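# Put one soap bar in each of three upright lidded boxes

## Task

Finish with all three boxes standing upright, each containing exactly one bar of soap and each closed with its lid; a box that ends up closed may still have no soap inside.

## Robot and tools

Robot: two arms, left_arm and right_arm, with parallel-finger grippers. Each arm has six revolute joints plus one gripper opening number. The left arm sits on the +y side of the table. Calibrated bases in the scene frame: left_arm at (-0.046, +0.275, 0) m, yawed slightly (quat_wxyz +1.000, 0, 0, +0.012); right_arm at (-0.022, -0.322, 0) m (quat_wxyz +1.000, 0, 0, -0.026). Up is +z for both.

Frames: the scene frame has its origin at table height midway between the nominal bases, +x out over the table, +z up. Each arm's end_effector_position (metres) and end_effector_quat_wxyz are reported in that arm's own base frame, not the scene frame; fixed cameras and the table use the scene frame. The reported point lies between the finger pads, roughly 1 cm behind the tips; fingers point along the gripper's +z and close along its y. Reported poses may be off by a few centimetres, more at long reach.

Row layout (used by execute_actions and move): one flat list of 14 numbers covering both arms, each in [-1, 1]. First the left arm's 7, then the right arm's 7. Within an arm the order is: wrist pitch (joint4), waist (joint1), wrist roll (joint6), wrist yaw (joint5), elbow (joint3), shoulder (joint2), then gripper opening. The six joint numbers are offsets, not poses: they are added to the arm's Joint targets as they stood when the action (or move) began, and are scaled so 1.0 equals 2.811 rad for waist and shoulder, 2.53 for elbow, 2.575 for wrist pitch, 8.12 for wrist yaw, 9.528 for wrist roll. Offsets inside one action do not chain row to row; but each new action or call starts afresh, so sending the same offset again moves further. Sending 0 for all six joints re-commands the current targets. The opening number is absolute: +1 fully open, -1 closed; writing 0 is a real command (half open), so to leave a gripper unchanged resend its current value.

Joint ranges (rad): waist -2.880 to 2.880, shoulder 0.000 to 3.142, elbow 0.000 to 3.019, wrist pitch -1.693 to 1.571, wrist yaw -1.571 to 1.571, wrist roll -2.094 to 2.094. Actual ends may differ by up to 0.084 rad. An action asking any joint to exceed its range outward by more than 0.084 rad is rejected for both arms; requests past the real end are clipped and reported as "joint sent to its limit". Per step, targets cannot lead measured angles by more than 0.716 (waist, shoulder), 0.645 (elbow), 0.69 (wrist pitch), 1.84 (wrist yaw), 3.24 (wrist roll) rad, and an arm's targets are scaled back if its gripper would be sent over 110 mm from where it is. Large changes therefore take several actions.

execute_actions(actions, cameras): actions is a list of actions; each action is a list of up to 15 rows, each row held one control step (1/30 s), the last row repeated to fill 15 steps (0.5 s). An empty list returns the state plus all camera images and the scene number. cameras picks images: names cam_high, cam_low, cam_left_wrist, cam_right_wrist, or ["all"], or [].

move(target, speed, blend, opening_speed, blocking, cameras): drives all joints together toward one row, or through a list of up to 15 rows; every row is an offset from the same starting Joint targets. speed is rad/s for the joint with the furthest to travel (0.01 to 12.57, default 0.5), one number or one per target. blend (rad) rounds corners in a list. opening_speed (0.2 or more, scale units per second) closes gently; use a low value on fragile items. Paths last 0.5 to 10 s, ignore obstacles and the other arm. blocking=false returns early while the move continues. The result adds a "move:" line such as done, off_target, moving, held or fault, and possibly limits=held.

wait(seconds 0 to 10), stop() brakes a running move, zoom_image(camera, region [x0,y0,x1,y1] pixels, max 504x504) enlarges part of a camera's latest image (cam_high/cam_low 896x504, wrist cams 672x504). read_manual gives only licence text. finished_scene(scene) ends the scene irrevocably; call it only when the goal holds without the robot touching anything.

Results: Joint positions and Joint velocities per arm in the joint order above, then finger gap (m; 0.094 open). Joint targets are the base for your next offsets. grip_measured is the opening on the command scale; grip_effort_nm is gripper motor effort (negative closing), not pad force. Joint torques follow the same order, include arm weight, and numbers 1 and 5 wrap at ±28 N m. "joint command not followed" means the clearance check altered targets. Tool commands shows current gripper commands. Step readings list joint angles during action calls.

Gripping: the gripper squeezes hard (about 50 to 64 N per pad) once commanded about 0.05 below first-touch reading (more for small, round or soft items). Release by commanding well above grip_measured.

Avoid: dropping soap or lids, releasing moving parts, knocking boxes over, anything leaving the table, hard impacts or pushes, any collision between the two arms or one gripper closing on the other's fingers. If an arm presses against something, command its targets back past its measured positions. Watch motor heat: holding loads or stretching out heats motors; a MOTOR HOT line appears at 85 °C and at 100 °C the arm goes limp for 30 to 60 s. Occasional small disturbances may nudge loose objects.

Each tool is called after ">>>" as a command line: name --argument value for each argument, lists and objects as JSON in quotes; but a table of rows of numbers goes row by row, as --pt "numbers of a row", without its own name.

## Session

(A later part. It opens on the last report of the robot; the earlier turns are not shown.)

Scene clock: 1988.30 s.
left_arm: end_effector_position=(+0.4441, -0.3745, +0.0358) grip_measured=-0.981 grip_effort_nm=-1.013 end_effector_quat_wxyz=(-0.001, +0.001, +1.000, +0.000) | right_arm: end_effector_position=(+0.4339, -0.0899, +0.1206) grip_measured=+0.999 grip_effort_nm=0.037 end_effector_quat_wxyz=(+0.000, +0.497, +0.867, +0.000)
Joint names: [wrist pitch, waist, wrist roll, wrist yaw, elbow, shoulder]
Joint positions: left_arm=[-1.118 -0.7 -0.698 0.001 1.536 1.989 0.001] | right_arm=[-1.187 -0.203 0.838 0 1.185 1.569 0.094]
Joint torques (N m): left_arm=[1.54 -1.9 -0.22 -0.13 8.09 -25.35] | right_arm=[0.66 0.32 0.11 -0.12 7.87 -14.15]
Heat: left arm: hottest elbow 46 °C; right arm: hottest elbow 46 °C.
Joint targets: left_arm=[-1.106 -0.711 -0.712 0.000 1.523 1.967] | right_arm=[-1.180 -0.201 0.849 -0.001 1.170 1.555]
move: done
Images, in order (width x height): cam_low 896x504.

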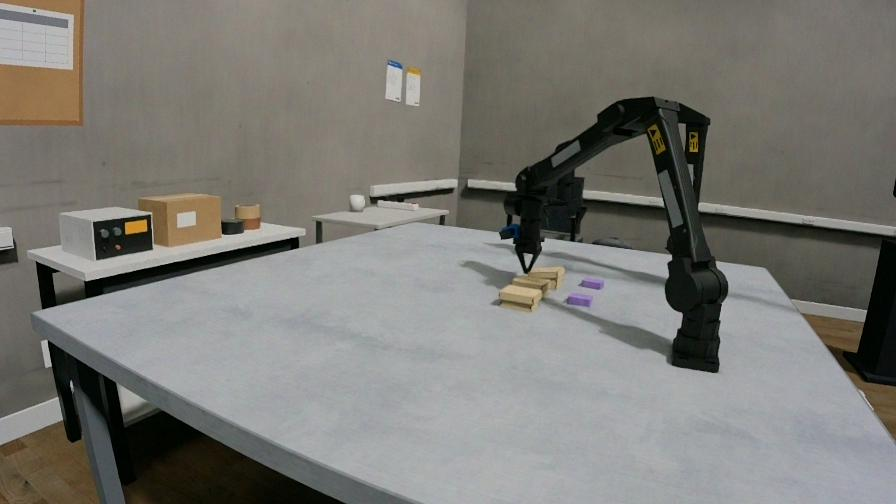

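>>> move --target '[0.0013,-0.0014,-0.0004,0,-0.0034,-0.002,-1,0,0,0,0,0,0,1]' --speed 0.05 --cameras '["cam_low"]'

>>> zoom_image --camera "cam_low" --region '[500, 250, 570, 310]'

>>> move --target '[0.0009,-0.001,-0.0003,0,-0.0024,-0.0014,-1,0,0,0,0,0,0,1]' --speed 0.05 --cameras '["cam_low","cam_left_wrist"]'

>>> zoom_image --camera "cam_low" --region '[500, 250, 570, 310]'

Scene clock: 2000.57 s.
left_arm: end_effector_position=(+0.4408, -0.3749, +0.0362) grip_measured=-0.981 grip_effort_nm=-1.013 end_effector_quat_wxyz=(+0.000, +0.001, +1.000, +0.000) | right_arm: end_effector_position=(+0.4339, -0.0899, +0.1206) grip_measured=+0.999 grip_effort_nm=0.037 end_effector_quat_wxyz=(+0.000, +0.497, +0.867, +0.000)
Joint names: [wrist pitch, waist, wrist roll, wrist yaw, elbow, shoulder]
Joint positions: left_arm=[-1.115 -0.704 -0.702 0.001 1.527 1.983 0.001] | right_arm=[-1.187 -0.203 0.838 0 1.185 1.569 0.094]
Joint torques (N m): left_arm=[1.65 -2.08 -0.21 -0.13 8.08 -24.94] | right_arm=[0.65 0.32 0.11 -0.12 7.88 -14.15]
Heat: left arm: hottest elbow 45 °C; right arm: hottest elbow 46 °C.
Joint targets: left_arm=[-1.102 -0.716 -0.716 0.000 1.514 1.961] | right_arm=[-1.180 -0.201 0.849 -0.001 1.170 1.555]
move: done
Images, in order (width x height): cam_low 896x504.

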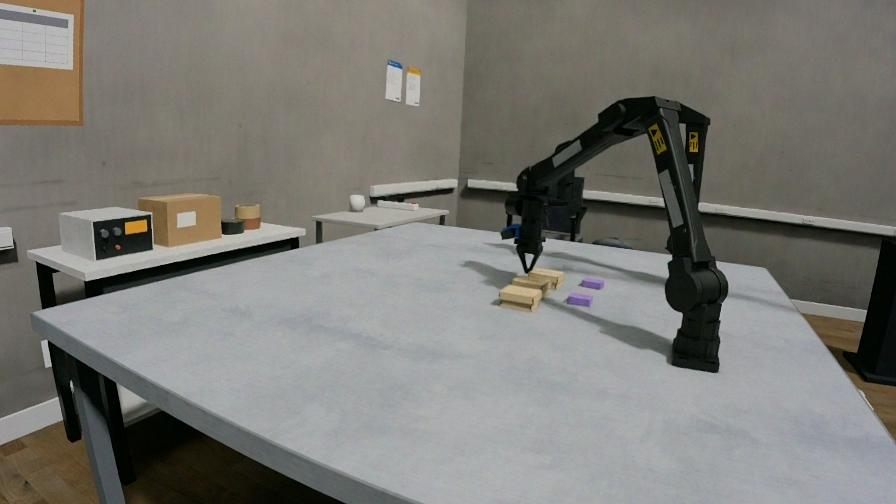

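Scaled by 7.200 from the camera's 896x504 image, which has a finer 1280x720 frame.

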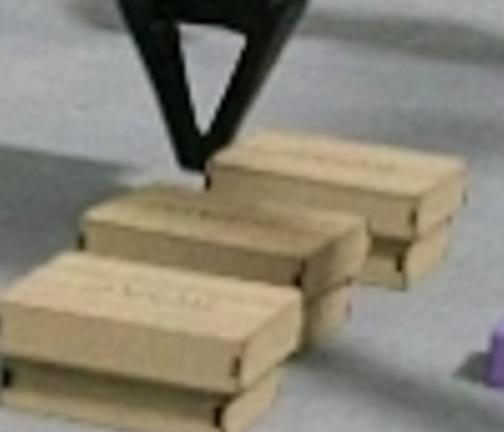

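Scene clock: 2001.27 s.
left_arm: end_effector_position=(+0.4392, -0.3747, +0.0364) grip_measured=-0.981 grip_effort_nm=-1.009 end_effector_quat_wxyz=(+0.000, +0.000, +1.000, -0.001) | right_arm: end_effector_position=(+0.4339, -0.0899, +0.1206) grip_measured=+0.999 grip_effort_nm=0.032 end_effector_quat_wxyz=(+0.000, +0.497, +0.867, +0.000)
Joint names: [wrist pitch, waist, wrist roll, wrist yaw, elbow, shoulder]
Joint positions: left_arm=[-1.112 -0.705 -0.705 0.001 1.521 1.979 0.001] | right_arm=[-1.187 -0.203 0.838 0 1.185 1.569 0.094]
Joint torques (N m): left_arm=[1.47 -2.14 -0.21 -0.13 8.21 -24.76] | right_arm=[0.64 0.32 0.11 -0.12 7.9 -14.21]
Heat: left arm: hottest elbow 45 °C; right arm: hottest elbow 46 °C.
Joint targets: left_arm=[-1.100 -0.718 -0.719 0.000 1.508 1.957] | right_arm=[-1.180 -0.201 0.849 -0.001 1.170 1.555]
move: done
Images, in order (width x height): cam_low 896x504, cam_left_wrist 672x504.

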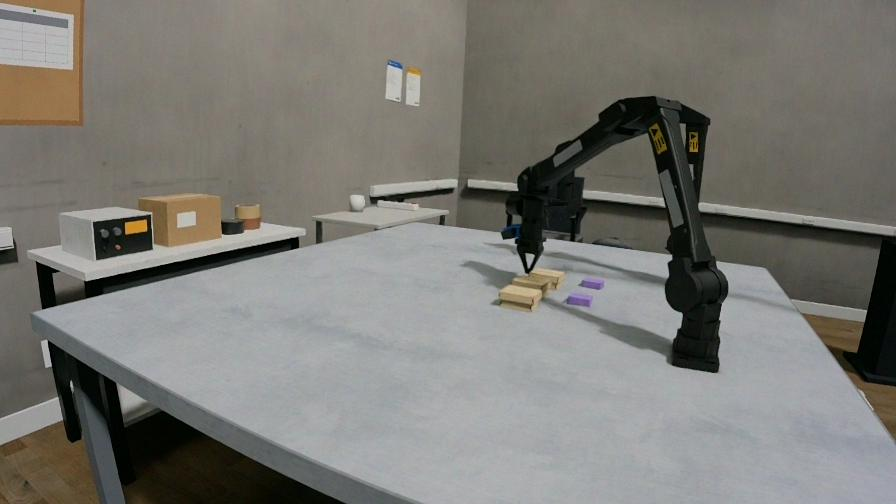

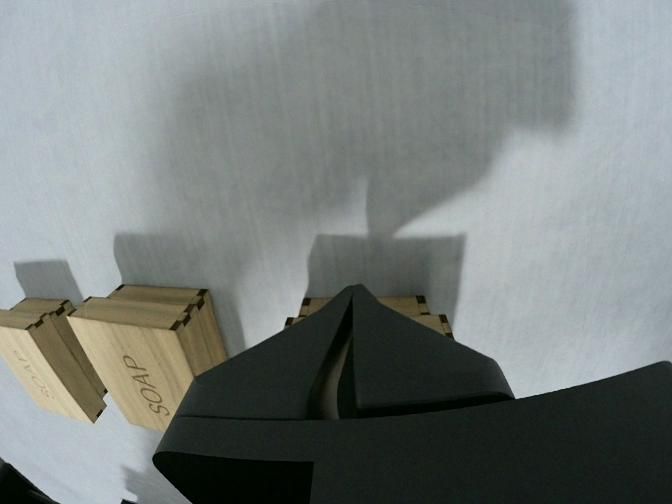

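Scaled by 7.200 from the camera's 896x504 image, which has a finer 1280x720 frame.

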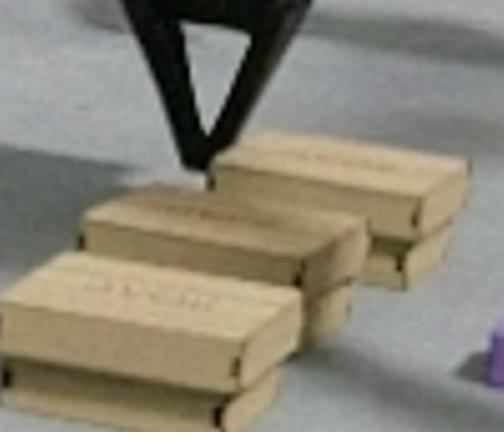

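>>> move --pt "-0.033 0 0 0 0.0553 0 -1 0 0 0 0 0 0 1" --pt "-0.08 0.1 0 0 0.0553 -0.05 -1 0 0 0 0 0 0 1" --speed '[0.25,0.6]' --blend 0.02 --cameras '["cam_low","cam_high"]'

>>> zoom_image --camera "cam_low" --region '[480, 240, 620, 330]'

>>> zoom_image --camera "cam_high" --region '[330, 170, 450, 300]'

Scene clock: 2013.10 s.
left_arm: end_effector_position=(+0.5155, -0.2379, +0.1514) grip_measured=-0.981 grip_effort_nm=-1.013 end_effector_quat_wxyz=(+0.024, -0.137, +0.990, -0.015) | right_arm: end_effector_position=(+0.4339, -0.0899, +0.1206) grip_measured=+0.999 grip_effort_nm=0.032 end_effector_quat_wxyz=(+0.000, +0.497, +0.867, +0.000)
Joint names: [wrist pitch, waist, wrist roll, wrist yaw, elbow, shoulder]
Joint positions: left_arm=[-1.294 -0.432 -0.706 0 1.6 1.821 0.001] | right_arm=[-1.187 -0.203 0.838 0 1.185 1.569 0.094]
Joint torques (N m): left_arm=[0.68 -1.96 -0.2 -0.08 14.71 -21.71] | right_arm=[0.66 0.32 0.11 -0.13 7.88 -14.15]
Heat: left arm: hottest elbow 46 °C; right arm: hottest elbow 46 °C.
Joint targets: left_arm=[-1.306 -0.437 -0.719 0.000 1.648 1.817] | right_arm=[-1.180 -0.201 0.849 -0.001 1.170 1.555]
move: off_target (left_arm); left_arm: the elbow is farthest, 0.048 rad from its target
Images, in order (width x height): cam_high 896x504, cam_low 896x504.

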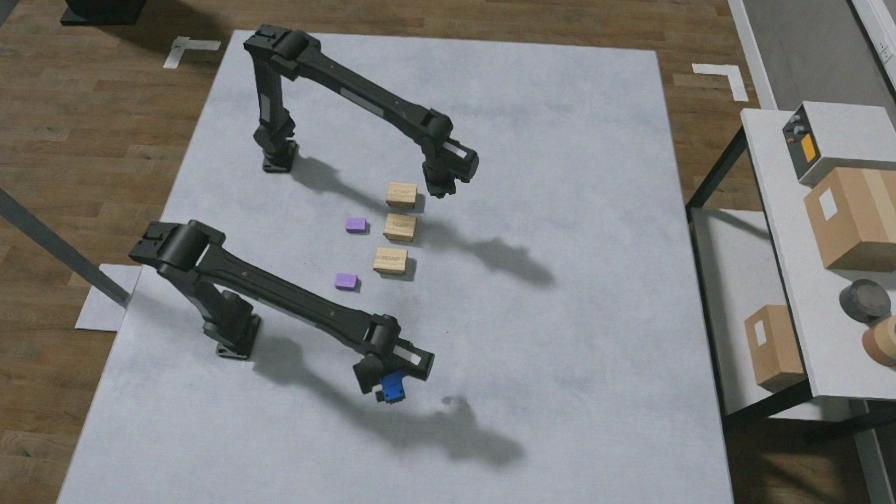

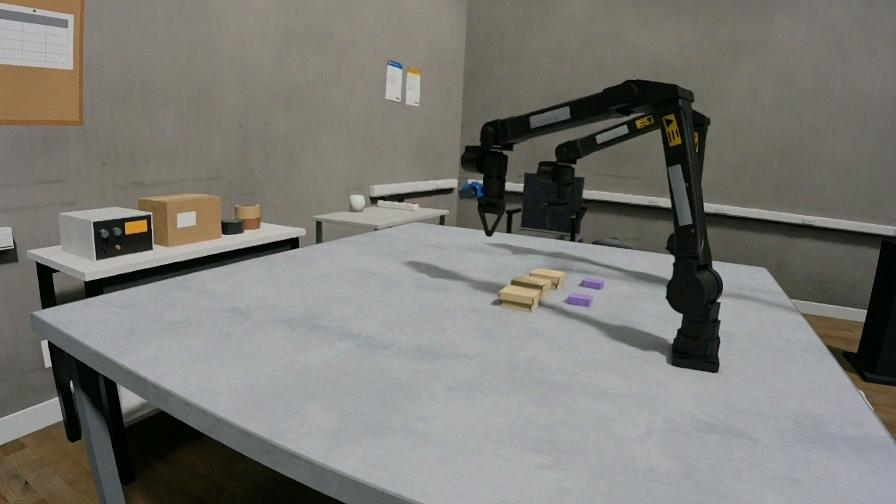

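Scaled by 3.600 from the camera's 896x504 image, which has a finer 1280x720 frame.

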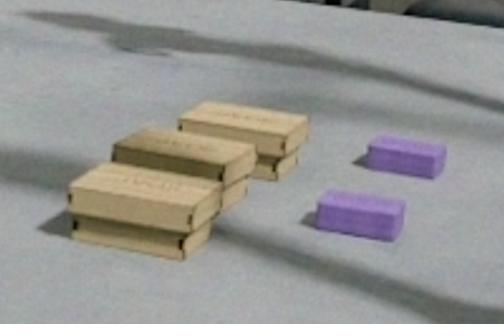

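Scaled by 3.877 from the camera's 896x504 image, which has a finer 1280x720 frame.

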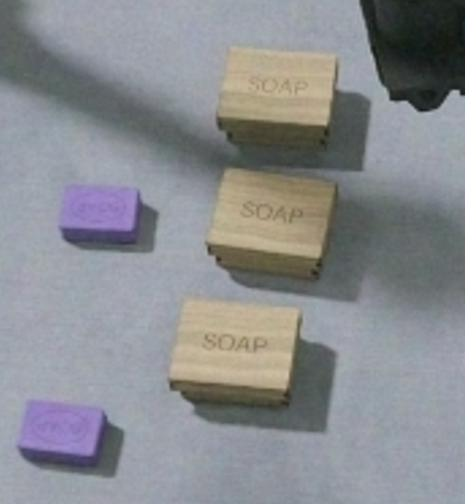

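>>> finished_scene --scene 1

The scene is finished: the task was done.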